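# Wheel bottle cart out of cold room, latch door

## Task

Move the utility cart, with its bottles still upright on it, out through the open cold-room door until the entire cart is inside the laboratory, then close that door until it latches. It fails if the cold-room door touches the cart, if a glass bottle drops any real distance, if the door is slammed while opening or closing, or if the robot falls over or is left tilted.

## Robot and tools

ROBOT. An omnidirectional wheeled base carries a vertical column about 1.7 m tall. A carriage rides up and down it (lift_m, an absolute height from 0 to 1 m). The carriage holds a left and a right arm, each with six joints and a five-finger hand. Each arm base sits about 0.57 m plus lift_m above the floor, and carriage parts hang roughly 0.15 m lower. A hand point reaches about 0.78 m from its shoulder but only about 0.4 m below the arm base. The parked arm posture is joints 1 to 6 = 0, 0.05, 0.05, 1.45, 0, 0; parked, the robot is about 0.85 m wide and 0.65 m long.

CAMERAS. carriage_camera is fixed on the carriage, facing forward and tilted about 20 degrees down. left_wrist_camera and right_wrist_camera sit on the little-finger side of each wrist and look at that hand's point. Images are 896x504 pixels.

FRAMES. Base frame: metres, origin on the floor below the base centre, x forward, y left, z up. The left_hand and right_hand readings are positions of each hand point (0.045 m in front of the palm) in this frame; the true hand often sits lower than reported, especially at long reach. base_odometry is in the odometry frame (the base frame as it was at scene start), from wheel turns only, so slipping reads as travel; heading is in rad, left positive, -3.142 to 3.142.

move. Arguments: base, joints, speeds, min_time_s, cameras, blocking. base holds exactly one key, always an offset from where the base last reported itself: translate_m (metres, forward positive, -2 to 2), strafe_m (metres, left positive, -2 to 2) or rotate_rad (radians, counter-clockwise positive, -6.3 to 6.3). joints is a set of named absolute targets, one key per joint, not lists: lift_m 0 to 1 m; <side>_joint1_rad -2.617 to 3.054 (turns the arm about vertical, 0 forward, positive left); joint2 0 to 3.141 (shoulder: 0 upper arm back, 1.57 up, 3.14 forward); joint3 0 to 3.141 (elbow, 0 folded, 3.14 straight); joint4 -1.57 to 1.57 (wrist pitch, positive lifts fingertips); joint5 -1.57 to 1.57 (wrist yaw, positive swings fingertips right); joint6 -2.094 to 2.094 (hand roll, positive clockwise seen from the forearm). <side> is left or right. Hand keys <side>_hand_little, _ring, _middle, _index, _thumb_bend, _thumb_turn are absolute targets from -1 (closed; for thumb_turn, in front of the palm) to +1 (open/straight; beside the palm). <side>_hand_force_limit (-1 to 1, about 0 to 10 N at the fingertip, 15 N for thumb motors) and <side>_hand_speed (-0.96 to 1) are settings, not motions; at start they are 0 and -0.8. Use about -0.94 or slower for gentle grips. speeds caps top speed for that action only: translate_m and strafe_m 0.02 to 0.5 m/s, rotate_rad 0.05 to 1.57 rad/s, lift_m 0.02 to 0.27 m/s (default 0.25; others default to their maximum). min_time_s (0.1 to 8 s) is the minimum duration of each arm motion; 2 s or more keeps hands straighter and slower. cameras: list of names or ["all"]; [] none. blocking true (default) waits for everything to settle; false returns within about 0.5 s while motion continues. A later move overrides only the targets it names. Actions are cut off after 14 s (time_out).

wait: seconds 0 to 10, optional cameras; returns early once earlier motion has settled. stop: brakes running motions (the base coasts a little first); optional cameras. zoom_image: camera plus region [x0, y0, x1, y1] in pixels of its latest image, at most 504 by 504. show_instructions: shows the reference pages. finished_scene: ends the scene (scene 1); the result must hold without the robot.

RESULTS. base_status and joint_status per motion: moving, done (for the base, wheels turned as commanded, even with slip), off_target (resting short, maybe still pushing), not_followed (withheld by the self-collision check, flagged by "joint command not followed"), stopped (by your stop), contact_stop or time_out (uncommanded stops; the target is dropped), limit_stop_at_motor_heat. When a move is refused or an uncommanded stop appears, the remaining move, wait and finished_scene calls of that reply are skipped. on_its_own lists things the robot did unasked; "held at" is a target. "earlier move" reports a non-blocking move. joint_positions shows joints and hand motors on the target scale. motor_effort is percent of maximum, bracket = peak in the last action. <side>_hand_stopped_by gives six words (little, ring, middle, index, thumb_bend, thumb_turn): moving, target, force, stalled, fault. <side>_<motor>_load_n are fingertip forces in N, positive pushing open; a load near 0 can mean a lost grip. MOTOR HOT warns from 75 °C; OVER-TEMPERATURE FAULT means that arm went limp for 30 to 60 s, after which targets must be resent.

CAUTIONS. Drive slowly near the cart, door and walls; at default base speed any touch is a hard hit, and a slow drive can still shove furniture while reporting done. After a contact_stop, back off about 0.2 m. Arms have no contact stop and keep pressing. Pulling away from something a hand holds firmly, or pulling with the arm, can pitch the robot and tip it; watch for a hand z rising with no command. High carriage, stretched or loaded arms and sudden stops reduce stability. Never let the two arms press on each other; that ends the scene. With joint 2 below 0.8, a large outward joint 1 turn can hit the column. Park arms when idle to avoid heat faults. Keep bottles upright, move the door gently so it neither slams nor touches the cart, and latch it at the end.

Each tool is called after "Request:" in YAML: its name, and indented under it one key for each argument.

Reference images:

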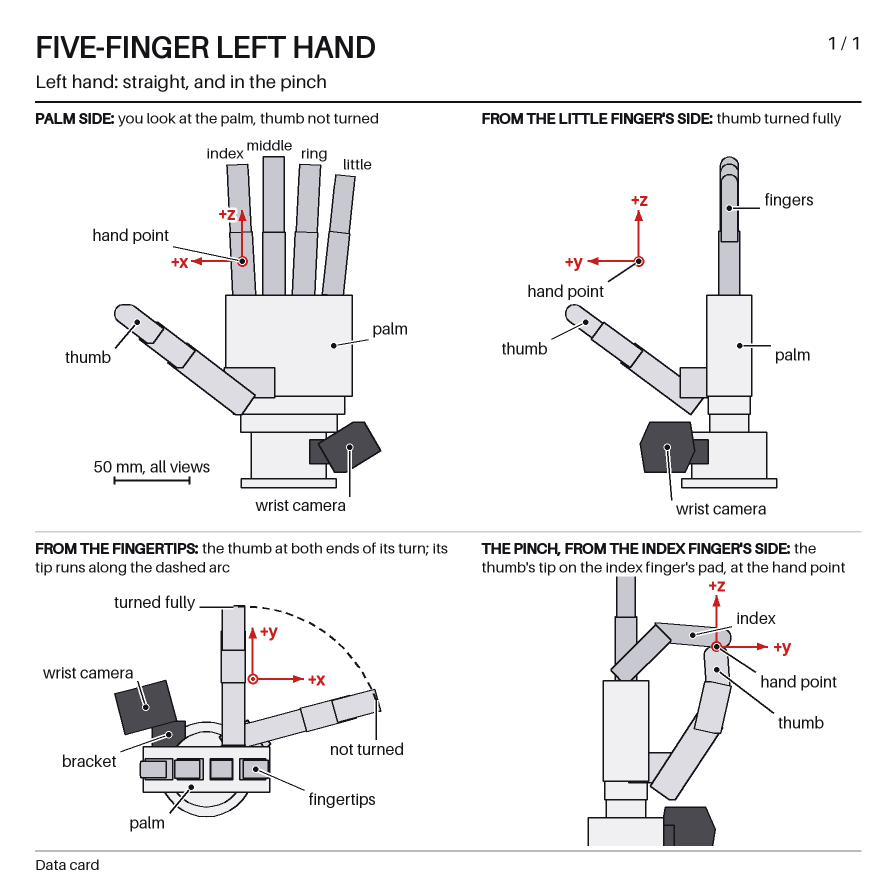

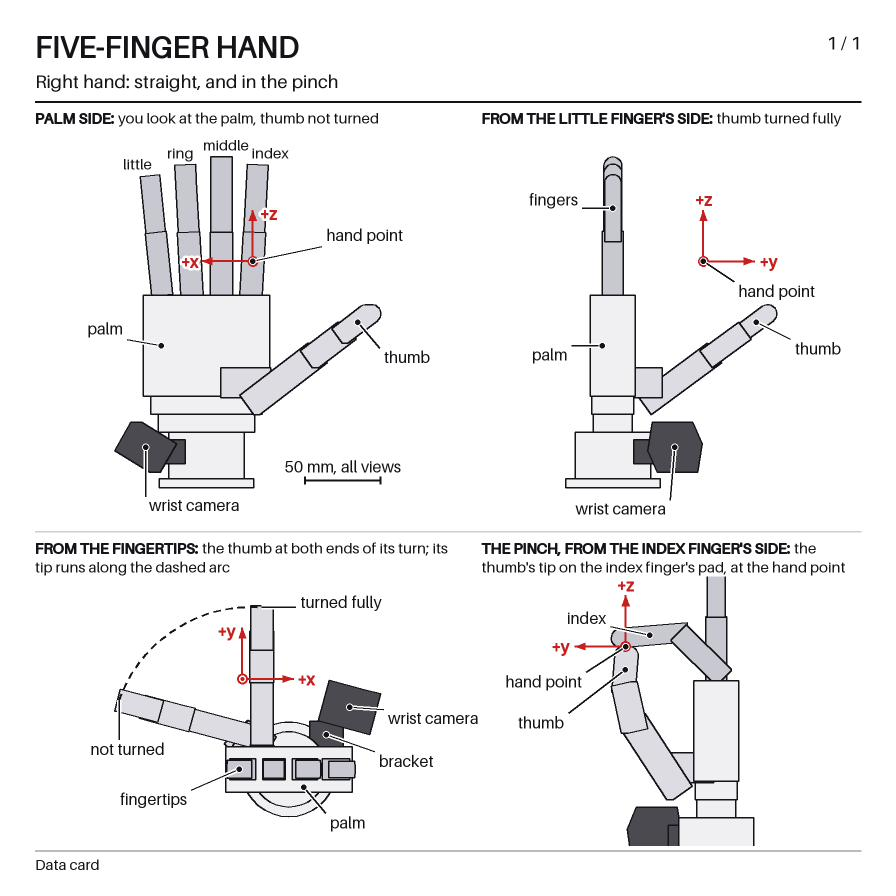

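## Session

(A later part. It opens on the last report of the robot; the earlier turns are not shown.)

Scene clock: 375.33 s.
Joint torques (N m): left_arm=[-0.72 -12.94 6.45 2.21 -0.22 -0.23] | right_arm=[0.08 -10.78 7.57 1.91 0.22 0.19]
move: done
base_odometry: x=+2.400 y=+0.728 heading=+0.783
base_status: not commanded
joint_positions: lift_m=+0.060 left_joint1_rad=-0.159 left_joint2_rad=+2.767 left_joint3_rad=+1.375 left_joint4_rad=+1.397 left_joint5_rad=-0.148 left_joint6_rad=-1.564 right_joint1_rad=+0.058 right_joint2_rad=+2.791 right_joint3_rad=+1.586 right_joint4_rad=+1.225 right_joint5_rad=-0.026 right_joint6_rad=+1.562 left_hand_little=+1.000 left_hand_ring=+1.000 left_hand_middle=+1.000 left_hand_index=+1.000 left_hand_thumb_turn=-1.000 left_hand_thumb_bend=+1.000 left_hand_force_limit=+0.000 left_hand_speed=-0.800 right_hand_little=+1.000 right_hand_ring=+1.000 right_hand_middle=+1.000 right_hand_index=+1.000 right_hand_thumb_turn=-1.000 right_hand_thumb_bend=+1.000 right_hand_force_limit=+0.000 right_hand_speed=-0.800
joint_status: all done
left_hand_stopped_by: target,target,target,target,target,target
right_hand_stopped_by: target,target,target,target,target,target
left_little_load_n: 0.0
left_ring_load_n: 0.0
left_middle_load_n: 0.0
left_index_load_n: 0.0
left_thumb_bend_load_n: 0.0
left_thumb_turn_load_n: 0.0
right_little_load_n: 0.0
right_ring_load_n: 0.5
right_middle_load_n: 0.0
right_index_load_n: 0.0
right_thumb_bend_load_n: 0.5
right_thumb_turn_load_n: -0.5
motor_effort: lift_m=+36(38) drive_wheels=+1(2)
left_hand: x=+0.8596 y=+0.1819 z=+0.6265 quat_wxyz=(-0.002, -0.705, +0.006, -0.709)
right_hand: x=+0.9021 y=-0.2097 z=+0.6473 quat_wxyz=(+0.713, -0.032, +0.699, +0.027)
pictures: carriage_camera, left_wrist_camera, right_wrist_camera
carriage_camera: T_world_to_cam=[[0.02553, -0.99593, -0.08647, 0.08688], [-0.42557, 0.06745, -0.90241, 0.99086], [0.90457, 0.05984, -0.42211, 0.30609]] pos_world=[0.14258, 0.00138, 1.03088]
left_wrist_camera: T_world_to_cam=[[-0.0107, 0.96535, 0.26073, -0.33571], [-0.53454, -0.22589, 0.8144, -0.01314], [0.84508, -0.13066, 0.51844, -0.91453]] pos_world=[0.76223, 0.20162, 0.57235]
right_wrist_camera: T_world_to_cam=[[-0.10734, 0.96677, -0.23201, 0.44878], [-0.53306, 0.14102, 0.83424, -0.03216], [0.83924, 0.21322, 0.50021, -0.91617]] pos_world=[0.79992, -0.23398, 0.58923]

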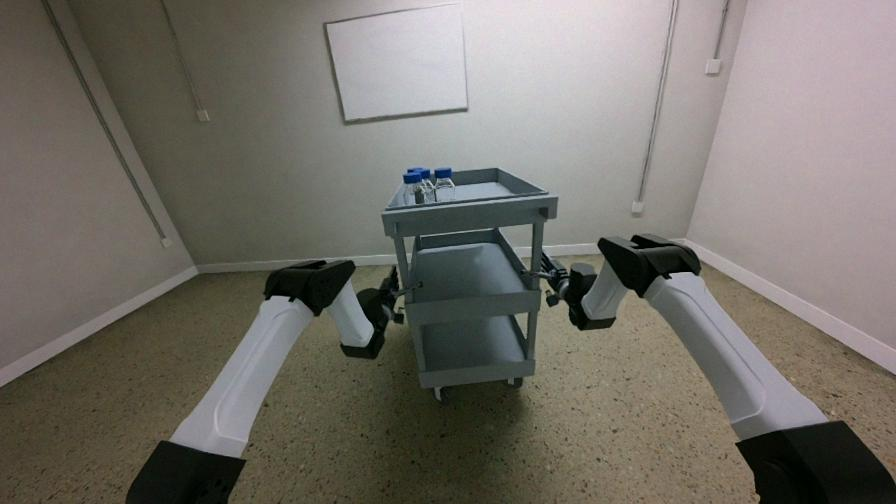

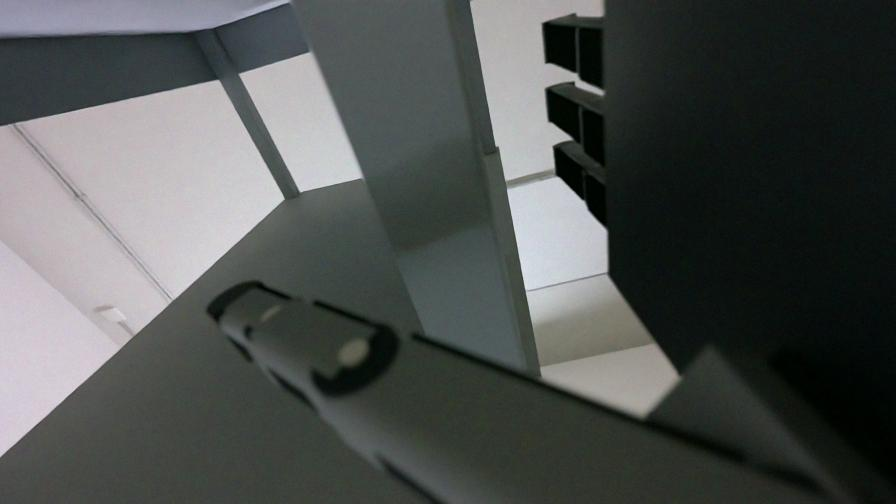

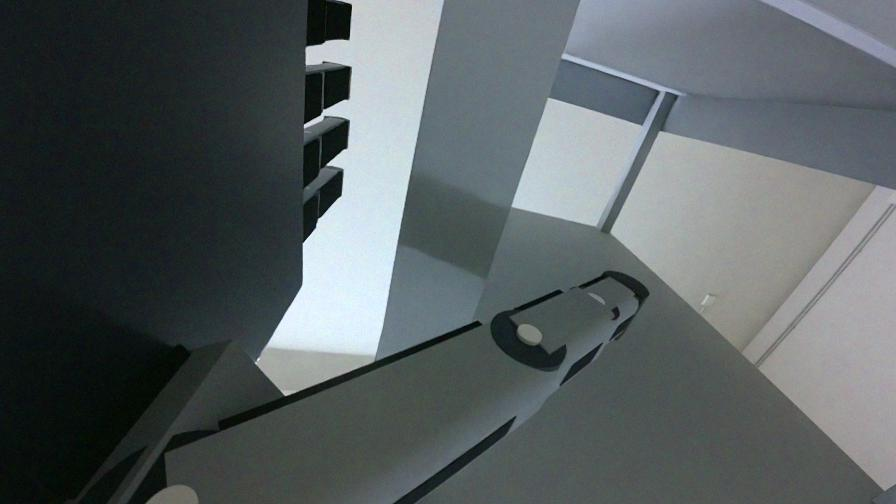

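Request:
move:
  joints: {"left_hand_speed": -0.88, "right_hand_speed": -0.88, "left_hand_force_limit": -0.2, "right_hand_force_limit": -0.2, "left_hand_index": -1, "left_hand_middle": -1, "left_hand_ring": -1, "left_hand_little": -1, "right_hand_index": -1, "right_hand_middle": -1, "right_hand_ring": -1, "right_hand_little": -1}
  cameras: ["all"]

Request:
zoom_image:
  camera: "carriage_camera"
  region: [340, 140, 620, 400]

Scene clock: 390.17 s.
Joint torques (N m): left_arm=[1.42 -12.98 4.72 2.4 -0.42 -0.25] | right_arm=[-0.17 -11.08 7.08 1.93 0.11 0.21]
move: off_target
base_odometry: x=+2.400 y=+0.728 heading=+0.783
base_status: not commanded
joint_positions: lift_m=+0.060 left_joint1_rad=-0.182 left_joint2_rad=+2.767 left_joint3_rad=+1.394 left_joint4_rad=+1.379 left_joint5_rad=-0.127 left_joint6_rad=-1.563 right_joint1_rad=+0.063 right_joint2_rad=+2.795 right_joint3_rad=+1.590 right_joint4_rad=+1.222 right_joint5_rad=-0.016 right_joint6_rad=+1.562 left_hand_little=-1.000 left_hand_ring=-0.999 left_hand_middle=-0.998 left_hand_index=-0.995 left_hand_thumb_turn=-1.000 left_hand_thumb_bend=+1.000 left_hand_force_limit=-0.200 left_hand_speed=-0.880 right_hand_little=-0.693 right_hand_ring=-0.493 right_hand_middle=-0.471 right_hand_index=-0.549 right_hand_thumb_turn=-1.000 right_hand_thumb_bend=+1.000 right_hand_force_limit=-0.200 right_hand_speed=-0.880
joint_status: right_hand_little off_target (ended at -0.693, target -1.000); right_hand_ring off_target (ended at -0.493, target -1.000); right_hand_middle off_target (ended at -0.471, target -1.000); right_hand_index off_target (ended at -0.549, target -1.000); the others done
left_hand_stopped_by: target,target,force,force,target,target
right_hand_stopped_by: force,force,force,force,target,target
left_little_load_n: 0.5
left_ring_load_n: 4.0
left_middle_load_n: 4.0
left_index_load_n: 3.5
left_thumb_bend_load_n: 0.0
left_thumb_turn_load_n: -0.5
right_little_load_n: 3.0
right_ring_load_n: 0.0
right_middle_load_n: 0.0
right_index_load_n: 0.0
right_thumb_bend_load_n: 0.5
right_thumb_turn_load_n: 0.0
motor_effort: lift_m=+33(38) drive_wheels=-3(3)
left_hand: x=+0.8592 y=+0.1625 z=+0.6286 quat_wxyz=(-0.017, -0.705, +0.022, -0.709)
right_hand: x=+0.9028 y=-0.2079 z=+0.6459 quat_wxyz=(+0.713, -0.031, +0.700, +0.025)
pictures: carriage_camera, left_wrist_camera, right_wrist_camera
carriage_camera: T_world_to_cam=[[0.02553, -0.99593, -0.08647, 0.08688], [-0.42557, 0.06745, -0.90241, 0.99086], [0.90457, 0.05984, -0.42211, 0.30609]] pos_world=[0.14258, 0.00138, 1.03088]
left_wrist_camera: T_world_to_cam=[[0.0318, 0.96468, 0.26149, -0.35439], [-0.54439, -0.20269, 0.81397, -0.0145], [0.83823, -0.16824, 0.51872, -0.90604]] pos_world=[0.76284, 0.18651, 0.57446]
right_wrist_camera: T_world_to_cam=[[-0.10376, 0.96723, -0.23173, 0.44349], [-0.53056, 0.14324, 0.83545, -0.0334], [0.84127, 0.20964, 0.49832, -0.91782]] pos_world=[0.80043, -0.23177, 0.58804]

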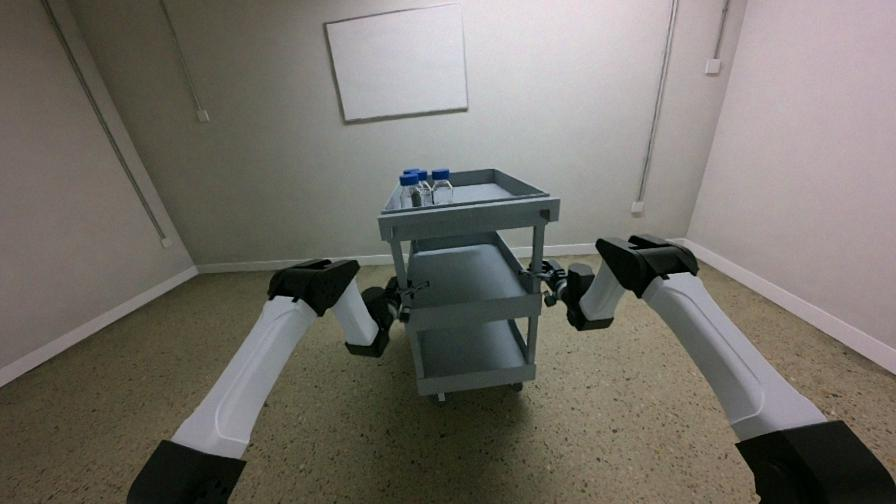

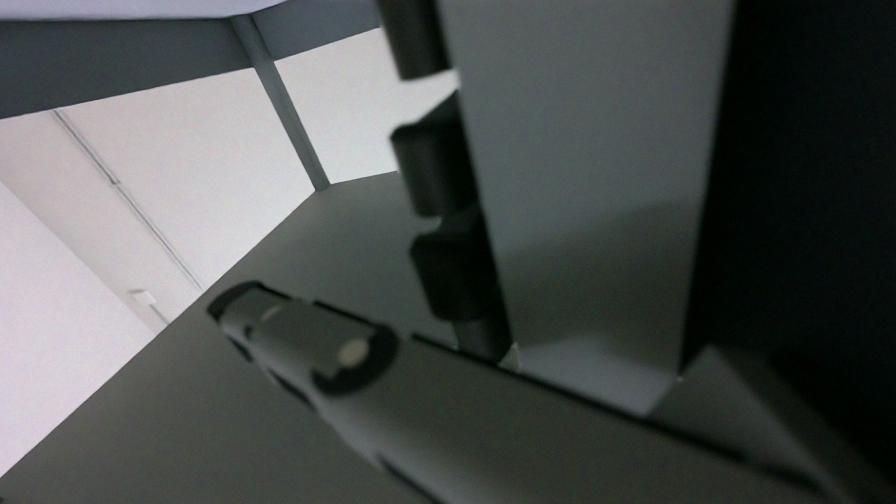

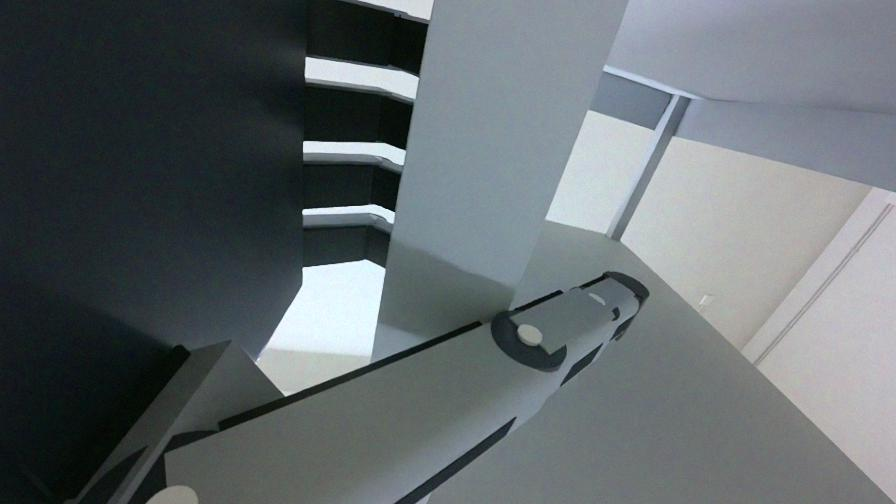

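Scaled by 1.800 from the camera's image (finer frame: 1280x720).

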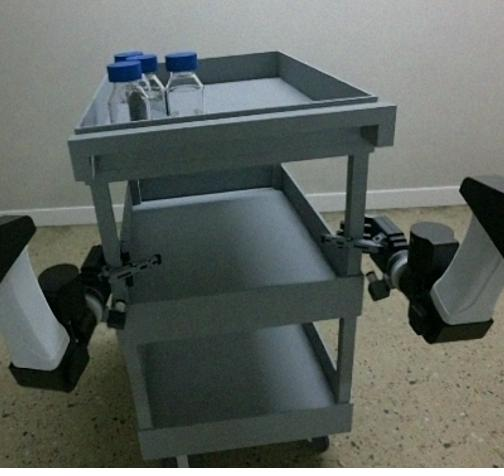

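Request:
move:
  joints: {"left_joint1_rad": -0.182, "left_joint3_rad": 1.41, "left_joint5_rad": -0.13, "left_joint4_rad": 1.385, "right_hand_index": -0.99, "right_hand_middle": -0.99, "right_hand_ring": -0.99, "right_hand_little": -0.99}
  cameras: ["all"]

Request:
zoom_image:
  camera: "carriage_camera"
  region: [340, 140, 620, 400]

Scene clock: 401.17 s.
Joint torques (N m): left_arm=[-0.02 -12.98 6.39 2.25 -0.13 -0.24] | right_arm=[-0.23 -11.12 7.1 1.94 0.11 0.21]
move: off_target
base_odometry: x=+2.400 y=+0.728 heading=+0.783
base_status: not commanded
joint_positions: lift_m=+0.060 left_joint1_rad=-0.184 left_joint2_rad=+2.767 left_joint3_rad=+1.397 left_joint4_rad=+1.378 left_joint5_rad=-0.127 left_joint6_rad=-1.563 right_joint1_rad=+0.064 right_joint2_rad=+2.795 right_joint3_rad=+1.591 right_joint4_rad=+1.221 right_joint5_rad=-0.016 right_joint6_rad=+1.562 left_hand_little=-1.000 left_hand_ring=-0.999 left_hand_middle=-0.998 left_hand_index=-0.995 left_hand_thumb_turn=-1.000 left_hand_thumb_bend=+1.000 left_hand_force_limit=-0.200 left_hand_speed=-0.880 right_hand_little=-0.703 right_hand_ring=-0.647 right_hand_middle=-0.613 right_hand_index=-0.669 right_hand_thumb_turn=-1.000 right_hand_thumb_bend=+1.000 right_hand_force_limit=-0.200 right_hand_speed=-0.880
joint_status: right_hand_little off_target (ended at -0.703, target -0.990); right_hand_ring off_target (ended at -0.647, target -0.990); right_hand_middle off_target (ended at -0.613, target -0.990); right_hand_index off_target (ended at -0.669, target -0.990); the others done
left_hand_stopped_by: target,target,force,force,target,target
right_hand_stopped_by: force,force,force,force,target,target
left_little_load_n: 0.0
left_ring_load_n: 3.5
left_middle_load_n: 3.5
left_index_load_n: 3.5
left_thumb_bend_load_n: 0.0
left_thumb_turn_load_n: 0.0
right_little_load_n: 2.0
right_ring_load_n: 6.5
right_middle_load_n: 4.0
right_index_load_n: 3.5
right_thumb_bend_load_n: 0.5
right_thumb_turn_load_n: -0.5
motor_effort: lift_m=+32(36) drive_wheels=-3(3)
left_hand: x=+0.8596 y=+0.1613 z=+0.6295 quat_wxyz=(-0.018, -0.704, +0.022, -0.710)
right_hand: x=+0.9029 y=-0.2074 z=+0.6460 quat_wxyz=(+0.713, -0.031, +0.700, +0.026)
pictures: carriage_camera, left_wrist_camera, right_wrist_camera
carriage_camera: T_world_to_cam=[[0.02553, -0.99593, -0.08647, 0.08688], [-0.42557, 0.06745, -0.90241, 0.99086], [0.90457, 0.05984, -0.42211, 0.30609]] pos_world=[0.14258, 0.00138, 1.03088]
left_wrist_camera: T_world_to_cam=[[0.03309, 0.96464, 0.2615, -0.3547], [-0.54663, -0.20158, 0.81275, -0.01278], [0.83672, -0.16984, 0.52062, -0.90662]] pos_world=[0.76334, 0.18561, 0.57516]
right_wrist_camera: T_world_to_cam=[[-0.10455, 0.96714, -0.23176, 0.44367], [-0.5307, 0.14283, 0.83544, -0.03348], [0.84109, 0.21034, 0.49833, -0.91775]] pos_world=[0.80053, -0.23127, 0.58814]

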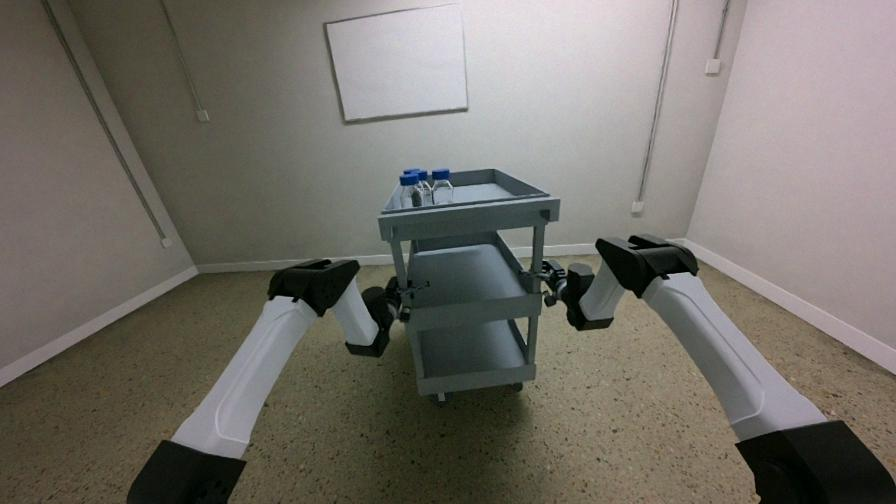

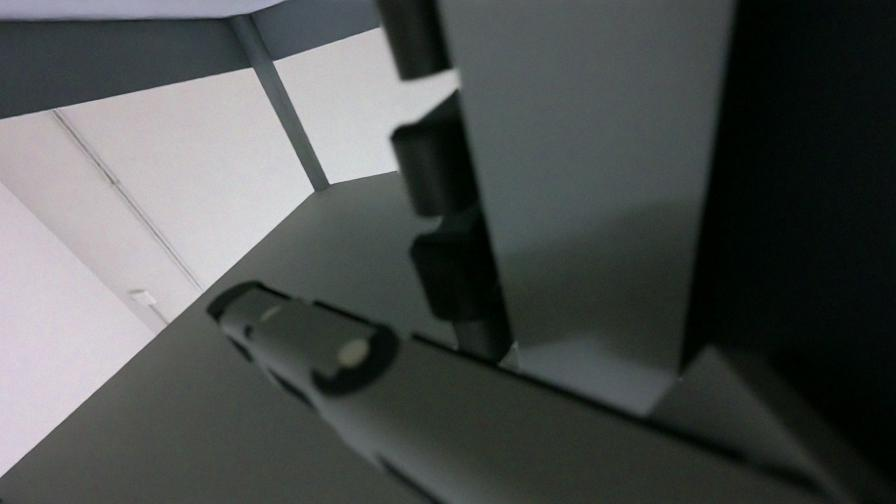

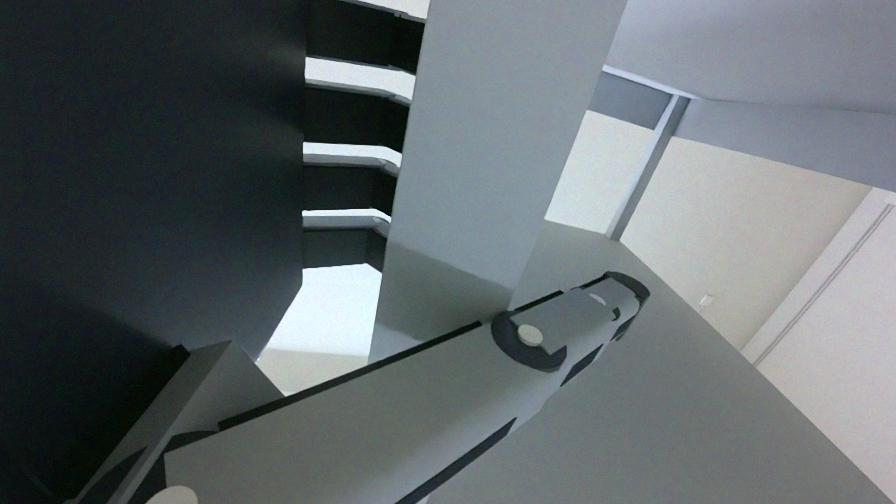

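Scaled by 1.800 from the camera's image (finer frame: 1280x720).

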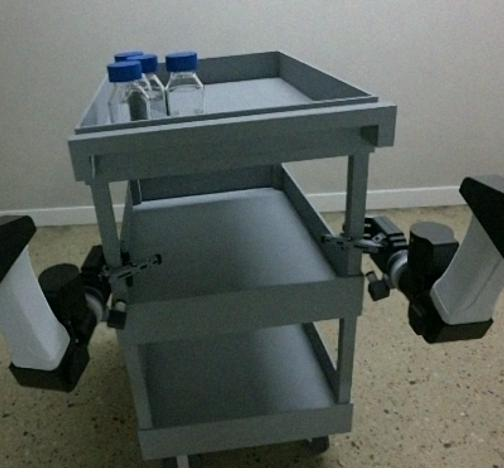

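Request:
move:
  joints: {"left_hand_thumb_bend": -0.9, "right_hand_thumb_bend": -0.9, "left_hand_speed": -0.9, "right_hand_speed": -0.85, "left_hand_force_limit": -0.4, "right_hand_force_limit": -0.4}
  cameras: ["left_wrist_camera", "right_wrist_camera"]

Scene clock: 412.70 s.
Joint torques (N m): left_arm=[-0.01 -13.01 6.42 2.24 -0.12 -0.25] | right_arm=[-0.25 -11.11 7.25 1.91 0.15 0.15]
move: off_target
base_odometry: x=+2.400 y=+0.728 heading=+0.783
base_status: not commanded
joint_positions: lift_m=+0.060 left_joint1_rad=-0.184 left_joint2_rad=+2.767 left_joint3_rad=+1.397 left_joint4_rad=+1.378 left_joint5_rad=-0.127 left_joint6_rad=-1.563 right_joint1_rad=+0.064 right_joint2_rad=+2.795 right_joint3_rad=+1.591 right_joint4_rad=+1.221 right_joint5_rad=-0.016 right_joint6_rad=+1.562 left_hand_little=-1.000 left_hand_ring=-0.999 left_hand_middle=-0.998 left_hand_index=-0.995 left_hand_thumb_turn=-1.000 left_hand_thumb_bend=+0.490 left_hand_force_limit=-0.400 left_hand_speed=-0.900 right_hand_little=-0.703 right_hand_ring=-0.647 right_hand_middle=-0.613 right_hand_index=-0.669 right_hand_thumb_turn=-1.000 right_hand_thumb_bend=+0.990 right_hand_force_limit=-0.400 right_hand_speed=-0.850
joint_status: left_hand_thumb_bend off_target (ended at +0.490, target -0.900); right_hand_thumb_bend off_target (ended at +0.990, target -0.900); the others done
left_hand_stopped_by: target,target,force,force,force,target
right_hand_stopped_by: force,force,force,force,force,target
left_little_load_n: 0.0
left_ring_load_n: 3.5
left_middle_load_n: 3.0
left_index_load_n: 3.5
left_thumb_bend_load_n: 4.5
left_thumb_turn_load_n: 1.0
right_little_load_n: 2.0
right_ring_load_n: 6.5
right_middle_load_n: 4.0
right_index_load_n: 3.5
right_thumb_bend_load_n: 4.5
right_thumb_turn_load_n: -0.5
motor_effort: lift_m=+35(39) drive_wheels=-3(3)
left_hand: x=+0.8596 y=+0.1613 z=+0.6295 quat_wxyz=(-0.018, -0.704, +0.022, -0.710)
right_hand: x=+0.9029 y=-0.2074 z=+0.6460 quat_wxyz=(+0.713, -0.031, +0.700, +0.026)
left_wrist_camera: T_world_to_cam=[[0.03309, 0.96464, 0.2615, -0.3547], [-0.54663, -0.20158, 0.81275, -0.01278], [0.83672, -0.16984, 0.52062, -0.90662]] pos_world=[0.76334, 0.18561, 0.57516]
right_wrist_camera: T_world_to_cam=[[-0.10455, 0.96714, -0.23176, 0.44367], [-0.5307, 0.14283, 0.83544, -0.03348], [0.84109, 0.21034, 0.49833, -0.91775]] pos_world=[0.80053, -0.23127, 0.58814]

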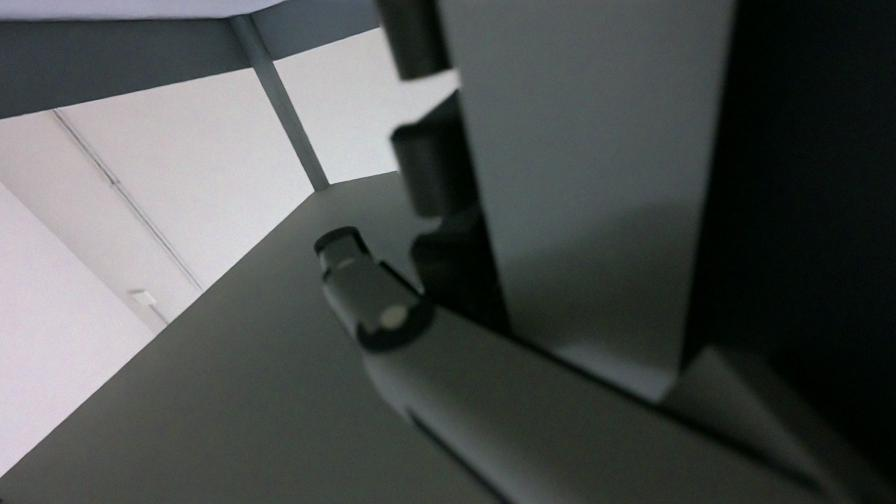

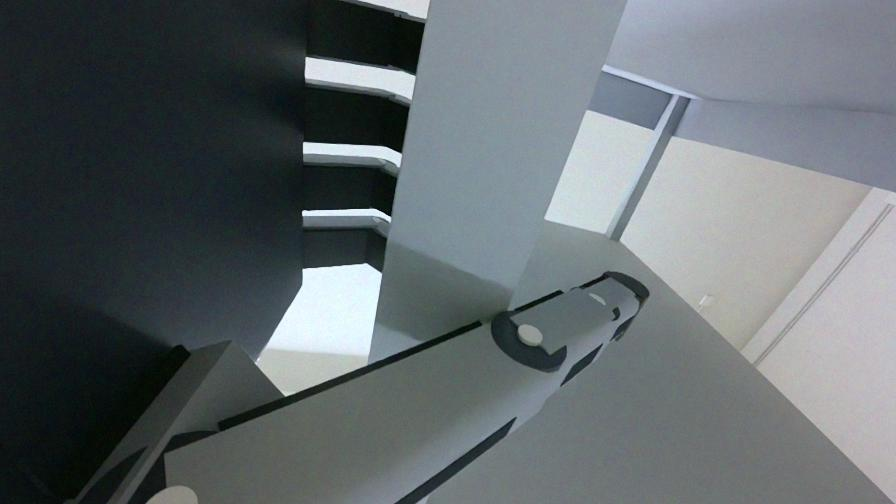

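Request:
move:
  base: {"translate_m": -0.15}
  speeds: {"translate_m": 0.06}
  cameras: ["carriage_camera"]

Scene clock: 421.07 s.
Joint torques (N m): left_arm=[-0.05 -13.29 5.44 2.38 -0.14 -0.25] | right_arm=[-0.46 -11.36 6.31 1.94 0.14 0.2]
move: done
base_odometry: x=+2.294 y=+0.622 heading=+0.783
base_status: done
joint_positions: lift_m=+0.060 left_joint1_rad=-0.184 left_joint2_rad=+2.770 left_joint3_rad=+1.407 left_joint4_rad=+1.368 left_joint5_rad=-0.126 left_joint6_rad=-1.563 right_joint1_rad=+0.066 right_joint2_rad=+2.798 right_joint3_rad=+1.599 right_joint4_rad=+1.214 right_joint5_rad=-0.013 right_joint6_rad=+1.562 left_hand_little=-1.000 left_hand_ring=-0.999 left_hand_middle=-0.998 left_hand_index=-0.995 left_hand_thumb_turn=-1.000 left_hand_thumb_bend=+0.490 left_hand_force_limit=-0.400 left_hand_speed=-0.900 right_hand_little=-0.703 right_hand_ring=-0.646 right_hand_middle=-0.613 right_hand_index=-0.669 right_hand_thumb_turn=-1.000 right_hand_thumb_bend=+0.990 right_hand_force_limit=-0.400 right_hand_speed=-0.850
joint_status: not commanded
left_hand_stopped_by: target,target,force,force,force,target
right_hand_stopped_by: force,force,force,force,force,target
left_little_load_n: 0.5
left_ring_load_n: 3.0
left_middle_load_n: 3.5
left_index_load_n: 3.0
left_thumb_bend_load_n: 4.5
left_thumb_turn_load_n: 0.5
right_little_load_n: 2.5
right_ring_load_n: 6.5
right_middle_load_n: 4.0
right_index_load_n: 3.0
right_thumb_bend_load_n: 5.0
right_thumb_turn_load_n: -0.5
motor_effort: lift_m=+33(37) drive_wheels=-2(10)
left_hand: x=+0.8615 y=+0.1608 z=+0.6289 quat_wxyz=(-0.018, -0.705, +0.023, -0.709)
right_hand: x=+0.9042 y=-0.2064 z=+0.6453 quat_wxyz=(+0.712, -0.031, +0.701, +0.025)
carriage_camera: T_world_to_cam=[[0.02553, -0.99593, -0.08647, 0.08688], [-0.42557, 0.06745, -0.90241, 0.99086], [0.90457, 0.05984, -0.42211, 0.30609]] pos_world=[0.14258, 0.00138, 1.03088]

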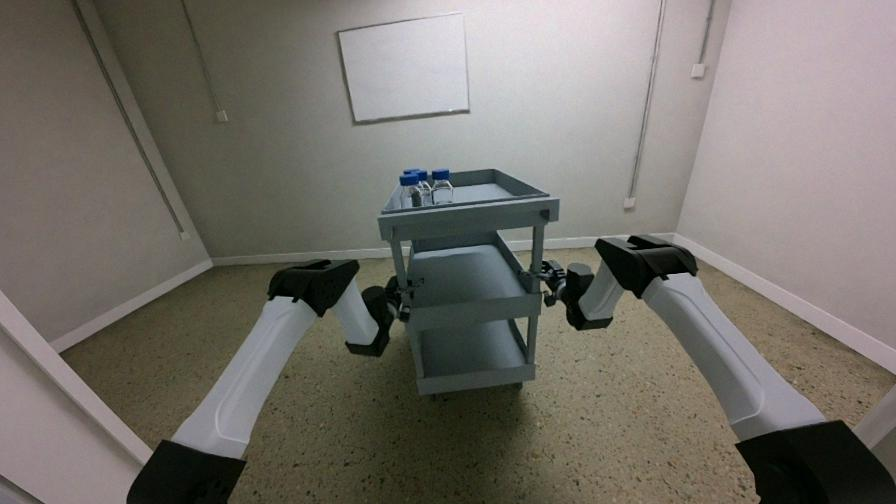

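Request:
move:
  base: {"translate_m": -0.55}
  speeds: {"translate_m": 0.1}
  cameras: ["carriage_camera"]

Scene clock: 429.63 s.
Joint torques (N m): left_arm=[-0.36 -13.31 5.31 2.37 -0.01 -0.26] | right_arm=[-1.18 -11.51 6.34 2 0.1 0.25]
move: done
base_odometry: x=+1.904 y=+0.233 heading=+0.783
base_status: done
joint_positions: lift_m=+0.060 left_joint1_rad=-0.180 left_joint2_rad=+2.770 left_joint3_rad=+1.408 left_joint4_rad=+1.368 left_joint5_rad=-0.139 left_joint6_rad=-1.563 right_joint1_rad=+0.077 right_joint2_rad=+2.798 right_joint3_rad=+1.600 right_joint4_rad=+1.214 right_joint5_rad=-0.015 right_joint6_rad=+1.557 left_hand_little=-1.000 left_hand_ring=-0.999 left_hand_middle=-0.998 left_hand_index=-0.995 left_hand_thumb_turn=-1.000 left_hand_thumb_bend=+0.490 left_hand_force_limit=-0.400 left_hand_speed=-0.900 right_hand_little=-0.703 right_hand_ring=-0.646 right_hand_middle=-0.613 right_hand_index=-0.669 right_hand_thumb_turn=-1.000 right_hand_thumb_bend=+0.990 right_hand_force_limit=-0.400 right_hand_speed=-0.850
joint_status: not commanded
left_hand_stopped_by: target,target,force,force,force,target
right_hand_stopped_by: force,force,force,force,force,target
left_little_load_n: 0.0
left_ring_load_n: 2.0
left_middle_load_n: 2.5
left_index_load_n: 2.0
left_thumb_bend_load_n: 4.5
left_thumb_turn_load_n: 0.5
right_little_load_n: 1.0
right_ring_load_n: 5.0
right_middle_load_n: 3.5
right_index_load_n: 2.5
right_thumb_bend_load_n: 5.5
right_thumb_turn_load_n: 0.5
motor_effort: lift_m=+33(39) drive_wheels=-2(8)
left_hand: x=+0.8632 y=+0.1657 z=+0.6292 quat_wxyz=(-0.012, -0.705, +0.017, -0.709)
right_hand: x=+0.9031 y=-0.1988 z=+0.6454 quat_wxyz=(+0.712, -0.037, +0.700, +0.028)
carriage_camera: T_world_to_cam=[[0.02553, -0.99593, -0.08647, 0.08688], [-0.42557, 0.06745, -0.90241, 0.99086], [0.90457, 0.05984, -0.42211, 0.30609]] pos_world=[0.14258, 0.00138, 1.03088]

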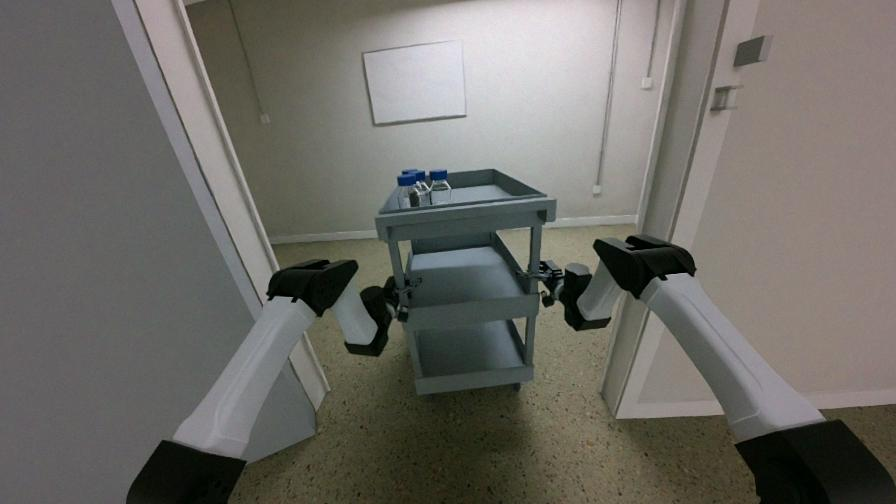

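Request:
move:
  base: {"translate_m": -0.95}
  speeds: {"translate_m": 0.13}
  cameras: ["carriage_camera"]

Scene clock: 441.63 s.
Joint torques (N m): left_arm=[-0.4 -13.31 5.27 2.33 0.01 -0.25] | right_arm=[-1.42 -11.41 6.19 2 0.18 0.3]
move: done
MOTOR HOT: joint 2 (shoulder) of the right arm now reports 76 °C; the controller stops that arm at 100 °C. To cool a motor, set the load down, stop pushing, or move to a pose that needs little force.
base_odometry: x=+1.231 y=-0.437 heading=+0.783
base_status: done
joint_positions: lift_m=+0.060 left_joint1_rad=-0.179 left_joint2_rad=+2.770 left_joint3_rad=+1.408 left_joint4_rad=+1.369 left_joint5_rad=-0.140 left_joint6_rad=-1.563 right_joint1_rad=+0.077 right_joint2_rad=+2.799 right_joint3_rad=+1.601 right_joint4_rad=+1.214 right_joint5_rad=-0.018 right_joint6_rad=+1.556 left_hand_little=-1.000 left_hand_ring=-0.999 left_hand_middle=-0.998 left_hand_index=-0.995 left_hand_thumb_turn=-1.000 left_hand_thumb_bend=+0.490 left_hand_force_limit=-0.400 left_hand_speed=-0.900 right_hand_little=-0.703 right_hand_ring=-0.646 right_hand_middle=-0.613 right_hand_index=-0.669 right_hand_thumb_turn=-1.000 right_hand_thumb_bend=+0.990 right_hand_force_limit=-0.400 right_hand_speed=-0.850
joint_status: not commanded
left_hand_stopped_by: target,target,force,force,force,target
right_hand_stopped_by: force,force,force,force,force,target
left_little_load_n: 0.0
left_ring_load_n: 1.5
left_middle_load_n: 2.5
left_index_load_n: 1.5
left_thumb_bend_load_n: 4.5
left_thumb_turn_load_n: 0.5
right_little_load_n: 1.0
right_ring_load_n: 5.0
right_middle_load_n: 3.5
right_index_load_n: 2.5
right_thumb_bend_load_n: 5.5
right_thumb_turn_load_n: 0.5
motor_effort: lift_m=+35(40) drive_wheels=-2(9)
left_hand: x=+0.8633 y=+0.1661 z=+0.6293 quat_wxyz=(-0.011, -0.705, +0.016, -0.709)
right_hand: x=+0.9030 y=-0.1982 z=+0.6453 quat_wxyz=(+0.712, -0.039, +0.700, +0.028)
carriage_camera: T_world_to_cam=[[0.02553, -0.99593, -0.08647, 0.08688], [-0.42557, 0.06745, -0.90241, 0.99086], [0.90457, 0.05984, -0.42211, 0.30609]] pos_world=[0.14258, 0.00138, 1.03088]

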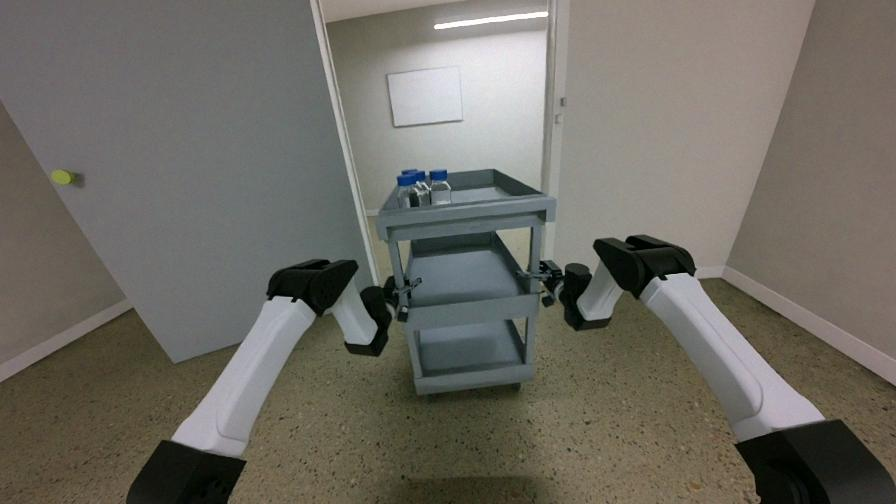

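Request:
move:
  base: {"strafe_m": -0.95}
  speeds: {"strafe_m": 0.13}
  cameras: ["carriage_camera"]

Scene clock: 452.77 s.
Joint torques (N m): left_arm=[0.21 -13.61 6.04 2.09 -0.1 -0.25] | right_arm=[-0.29 -11.82 5.65 1.93 0.32 0.27]
move: done
MOTOR HOT: still on. Joint 2 (shoulder) of the right arm now reports 78 °C.
base_odometry: x=+1.901 y=-1.110 heading=+0.783
base_status: done
joint_positions: lift_m=+0.060 left_joint1_rad=-0.186 left_joint2_rad=+2.773 left_joint3_rad=+1.400 left_joint4_rad=+1.392 left_joint5_rad=-0.131 left_joint6_rad=-1.562 right_joint1_rad=+0.064 right_joint2_rad=+2.801 right_joint3_rad=+1.607 right_joint4_rad=+1.214 right_joint5_rad=-0.034 right_joint6_rad=+1.555 left_hand_little=-1.000 left_hand_ring=-0.999 left_hand_middle=-0.998 left_hand_index=-0.995 left_hand_thumb_turn=-1.000 left_hand_thumb_bend=+0.490 left_hand_force_limit=-0.400 left_hand_speed=-0.900 right_hand_little=-0.703 right_hand_ring=-0.646 right_hand_middle=-0.613 right_hand_index=-0.669 right_hand_thumb_turn=-1.000 right_hand_thumb_bend=+0.990 right_hand_force_limit=-0.400 right_hand_speed=-0.850
joint_status: not commanded
left_hand_stopped_by: target,target,force,force,force,target
right_hand_stopped_by: force,force,force,force,force,target
left_little_load_n: 0.0
left_ring_load_n: 0.0
left_middle_load_n: 2.0
left_index_load_n: 0.0
left_thumb_bend_load_n: 4.0
left_thumb_turn_load_n: 0.5
right_little_load_n: 1.0
right_ring_load_n: 4.5
right_middle_load_n: 2.5
right_index_load_n: 2.5
right_thumb_bend_load_n: 3.5
right_thumb_turn_load_n: 0.0
motor_effort: lift_m=+33(38) drive_wheels=-3(13)
left_hand: x=+0.8590 y=+0.1604 z=+0.6304 quat_wxyz=(-0.018, -0.700, +0.022, -0.713)
right_hand: x=+0.9039 y=-0.2033 z=+0.6461 quat_wxyz=(+0.713, -0.040, +0.699, +0.029)
carriage_camera: T_world_to_cam=[[0.02553, -0.99593, -0.08647, 0.08688], [-0.42557, 0.06745, -0.90241, 0.99086], [0.90457, 0.05984, -0.42211, 0.30609]] pos_world=[0.14258, 0.00138, 1.03088]

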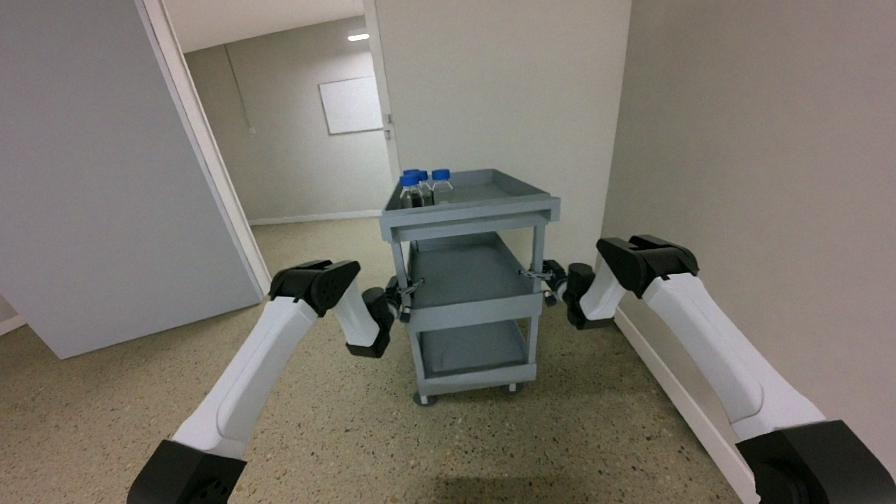

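Request:
move:
  base: {"strafe_m": -0.18}
  speeds: {"strafe_m": 0.1}
  cameras: []

Request:
move:
  joints: {"left_hand_thumb_bend": 1, "right_hand_thumb_bend": 1, "left_hand_speed": -0.7, "right_hand_speed": -0.7, "left_hand_index": 1, "left_hand_middle": 1, "left_hand_ring": 1, "left_hand_little": 1, "right_hand_index": 1, "right_hand_middle": 1, "right_hand_ring": 1, "right_hand_little": 1}
  cameras: ["all"]

Scene clock: 459.83 s.
Joint torques (N m): left_arm=[0.09 -13.56 6.04 2.07 -0.09 -0.24] | right_arm=[-0.49 -11.71 5.67 1.98 0.25 0.3]
move: done
MOTOR HOT: still on. Joint 2 (shoulder) of the right arm now reports 76 °C.
base_odometry: x=+2.028 y=-1.238 heading=+0.783
base_status: done
joint_positions: lift_m=+0.060 left_joint1_rad=-0.184 left_joint2_rad=+2.773 left_joint3_rad=+1.400 left_joint4_rad=+1.394 left_joint5_rad=-0.133 left_joint6_rad=-1.563 right_joint1_rad=+0.068 right_joint2_rad=+2.801 right_joint3_rad=+1.607 right_joint4_rad=+1.213 right_joint5_rad=-0.029 right_joint6_rad=+1.555 left_hand_little=-1.000 left_hand_ring=-0.999 left_hand_middle=-0.998 left_hand_index=-0.995 left_hand_thumb_turn=-1.000 left_hand_thumb_bend=+0.490 left_hand_force_limit=-0.400 left_hand_speed=-0.900 right_hand_little=-0.703 right_hand_ring=-0.646 right_hand_middle=-0.613 right_hand_index=-0.669 right_hand_thumb_turn=-1.000 right_hand_thumb_bend=+0.990 right_hand_force_limit=-0.400 right_hand_speed=-0.850
joint_status: not commanded
left_hand_stopped_by: target,target,force,force,force,target
right_hand_stopped_by: force,force,force,force,force,target
left_little_load_n: 0.0
left_ring_load_n: 0.0
left_middle_load_n: 2.0
left_index_load_n: 0.0
left_thumb_bend_load_n: 4.5
left_thumb_turn_load_n: 0.5
right_little_load_n: 1.0
right_ring_load_n: 4.5
right_middle_load_n: 2.5
right_index_load_n: 2.5
right_thumb_bend_load_n: 3.0
right_thumb_turn_load_n: -0.5
motor_effort: lift_m=+33(37) drive_wheels=-3(7)
left_hand: x=+0.8592 y=+0.1620 z=+0.6307 quat_wxyz=(-0.017, -0.700, +0.020, -0.714)
right_hand: x=+0.9040 y=-0.2021 z=+0.6460 quat_wxyz=(+0.713, -0.039, +0.699, +0.029)

Scene clock: 462.73 s.
Joint torques (N m): left_arm=[0.09 -13.65 6.09 2.09 -0.07 -0.22] | right_arm=[-0.57 -11.67 5.53 2 0.28 0.22]
move: done
MOTOR HOT: still on. Joint 2 (shoulder) of the right arm now reports 75 °C.
base_odometry: x=+2.028 y=-1.238 heading=+0.783
base_status: not commanded
joint_positions: lift_m=+0.060 left_joint1_rad=-0.184 left_joint2_rad=+2.773 left_joint3_rad=+1.400 left_joint4_rad=+1.394 left_joint5_rad=-0.133 left_joint6_rad=-1.564 right_joint1_rad=+0.068 right_joint2_rad=+2.801 right_joint3_rad=+1.607 right_joint4_rad=+1.214 right_joint5_rad=-0.029 right_joint6_rad=+1.559 left_hand_little=+1.000 left_hand_ring=+1.000 left_hand_middle=+1.000 left_hand_index=+1.000 left_hand_thumb_turn=-1.000 left_hand_thumb_bend=+1.000 left_hand_force_limit=-0.400 left_hand_speed=-0.700 right_hand_little=+1.000 right_hand_ring=+1.000 right_hand_middle=+1.000 right_hand_index=+1.000 right_hand_thumb_turn=-1.000 right_hand_thumb_bend=+1.000 right_hand_force_limit=-0.400 right_hand_speed=-0.700
joint_status: all done
left_hand_stopped_by: target,target,target,target,target,target
right_hand_stopped_by: target,target,target,target,target,target
left_little_load_n: 0.0
left_ring_load_n: 0.0
left_middle_load_n: 0.0
left_index_load_n: 0.0
left_thumb_bend_load_n: 0.0
left_thumb_turn_load_n: 0.0
right_little_load_n: 0.0
right_ring_load_n: 0.0
right_middle_load_n: 0.0
right_index_load_n: 0.0
right_thumb_bend_load_n: 0.0
right_thumb_turn_load_n: -1.0
motor_effort: lift_m=+34(38) drive_wheels=-2(3)
left_hand: x=+0.8592 y=+0.1621 z=+0.6308 quat_wxyz=(-0.017, -0.700, +0.020, -0.714)
right_hand: x=+0.9040 y=-0.2022 z=+0.6462 quat_wxyz=(+0.713, -0.038, +0.699, +0.030)
pictures: carriage_camera, left_wrist_camera, right_wrist_camera
carriage_camera: T_world_to_cam=[[0.02553, -0.99593, -0.08647, 0.08688], [-0.42557, 0.06745, -0.90241, 0.99086], [0.90457, 0.05984, -0.42211, 0.30609]] pos_world=[0.14258, 0.00138, 1.03088]
left_wrist_camera: T_world_to_cam=[[0.02528, 0.96564, 0.25863, -0.34732], [-0.55496, -0.20163, 0.80707, -0.00314], [0.83149, -0.16393, 0.5308, -0.90975]] pos_world=[0.76349, 0.18562, 0.57525]
right_wrist_camera: T_world_to_cam=[[-0.11972, 0.96458, -0.23507, 0.45415], [-0.53511, 0.13675, 0.83364, -0.02998], [0.83625, 0.22559, 0.49979, -0.91333]] pos_world=[0.8021, -0.22793, 0.58822]

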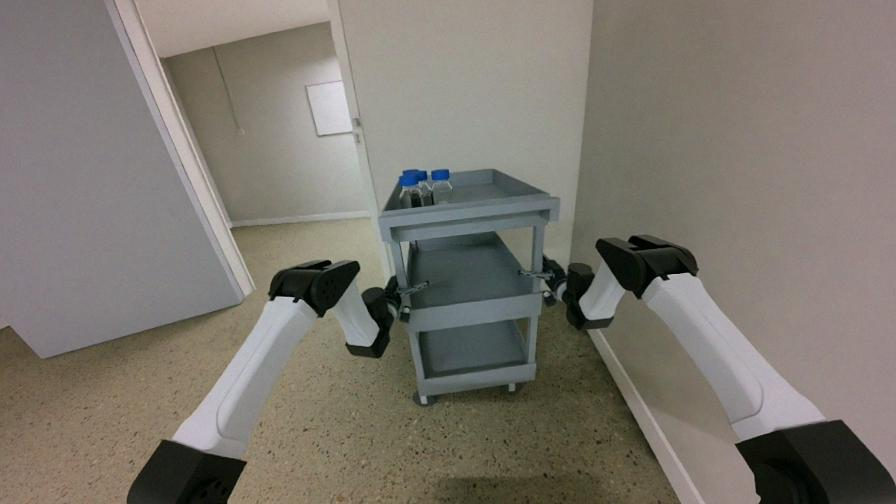

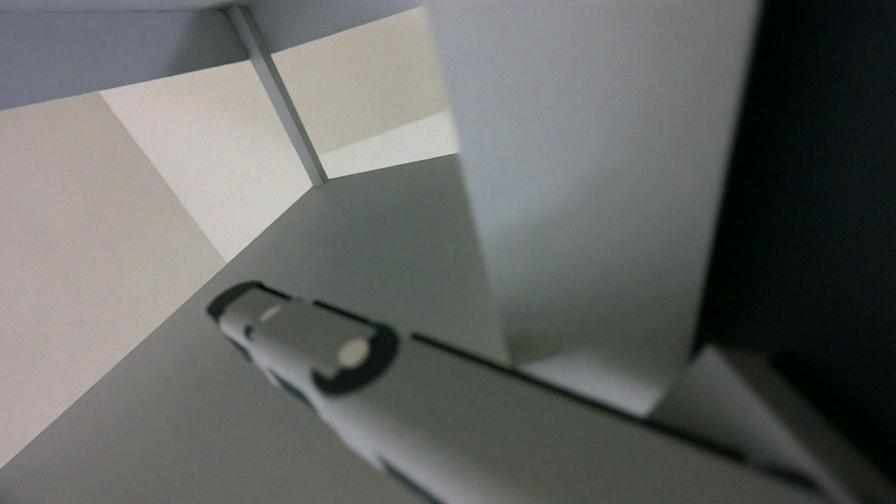

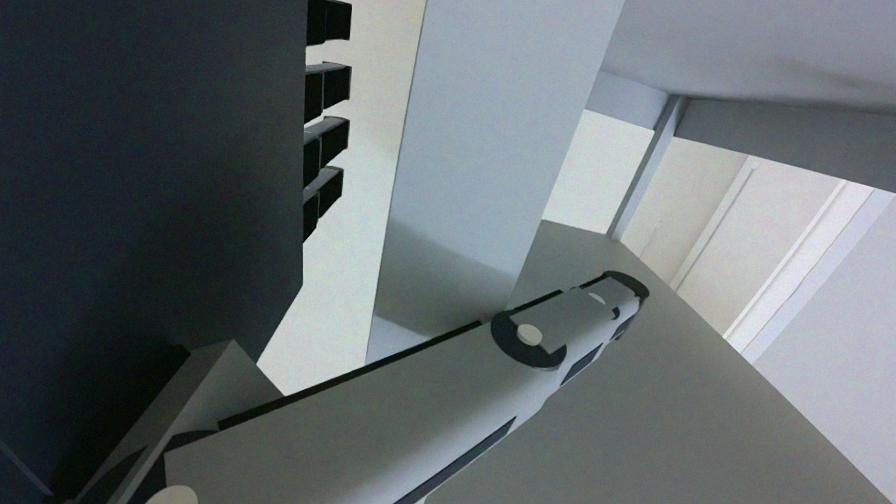

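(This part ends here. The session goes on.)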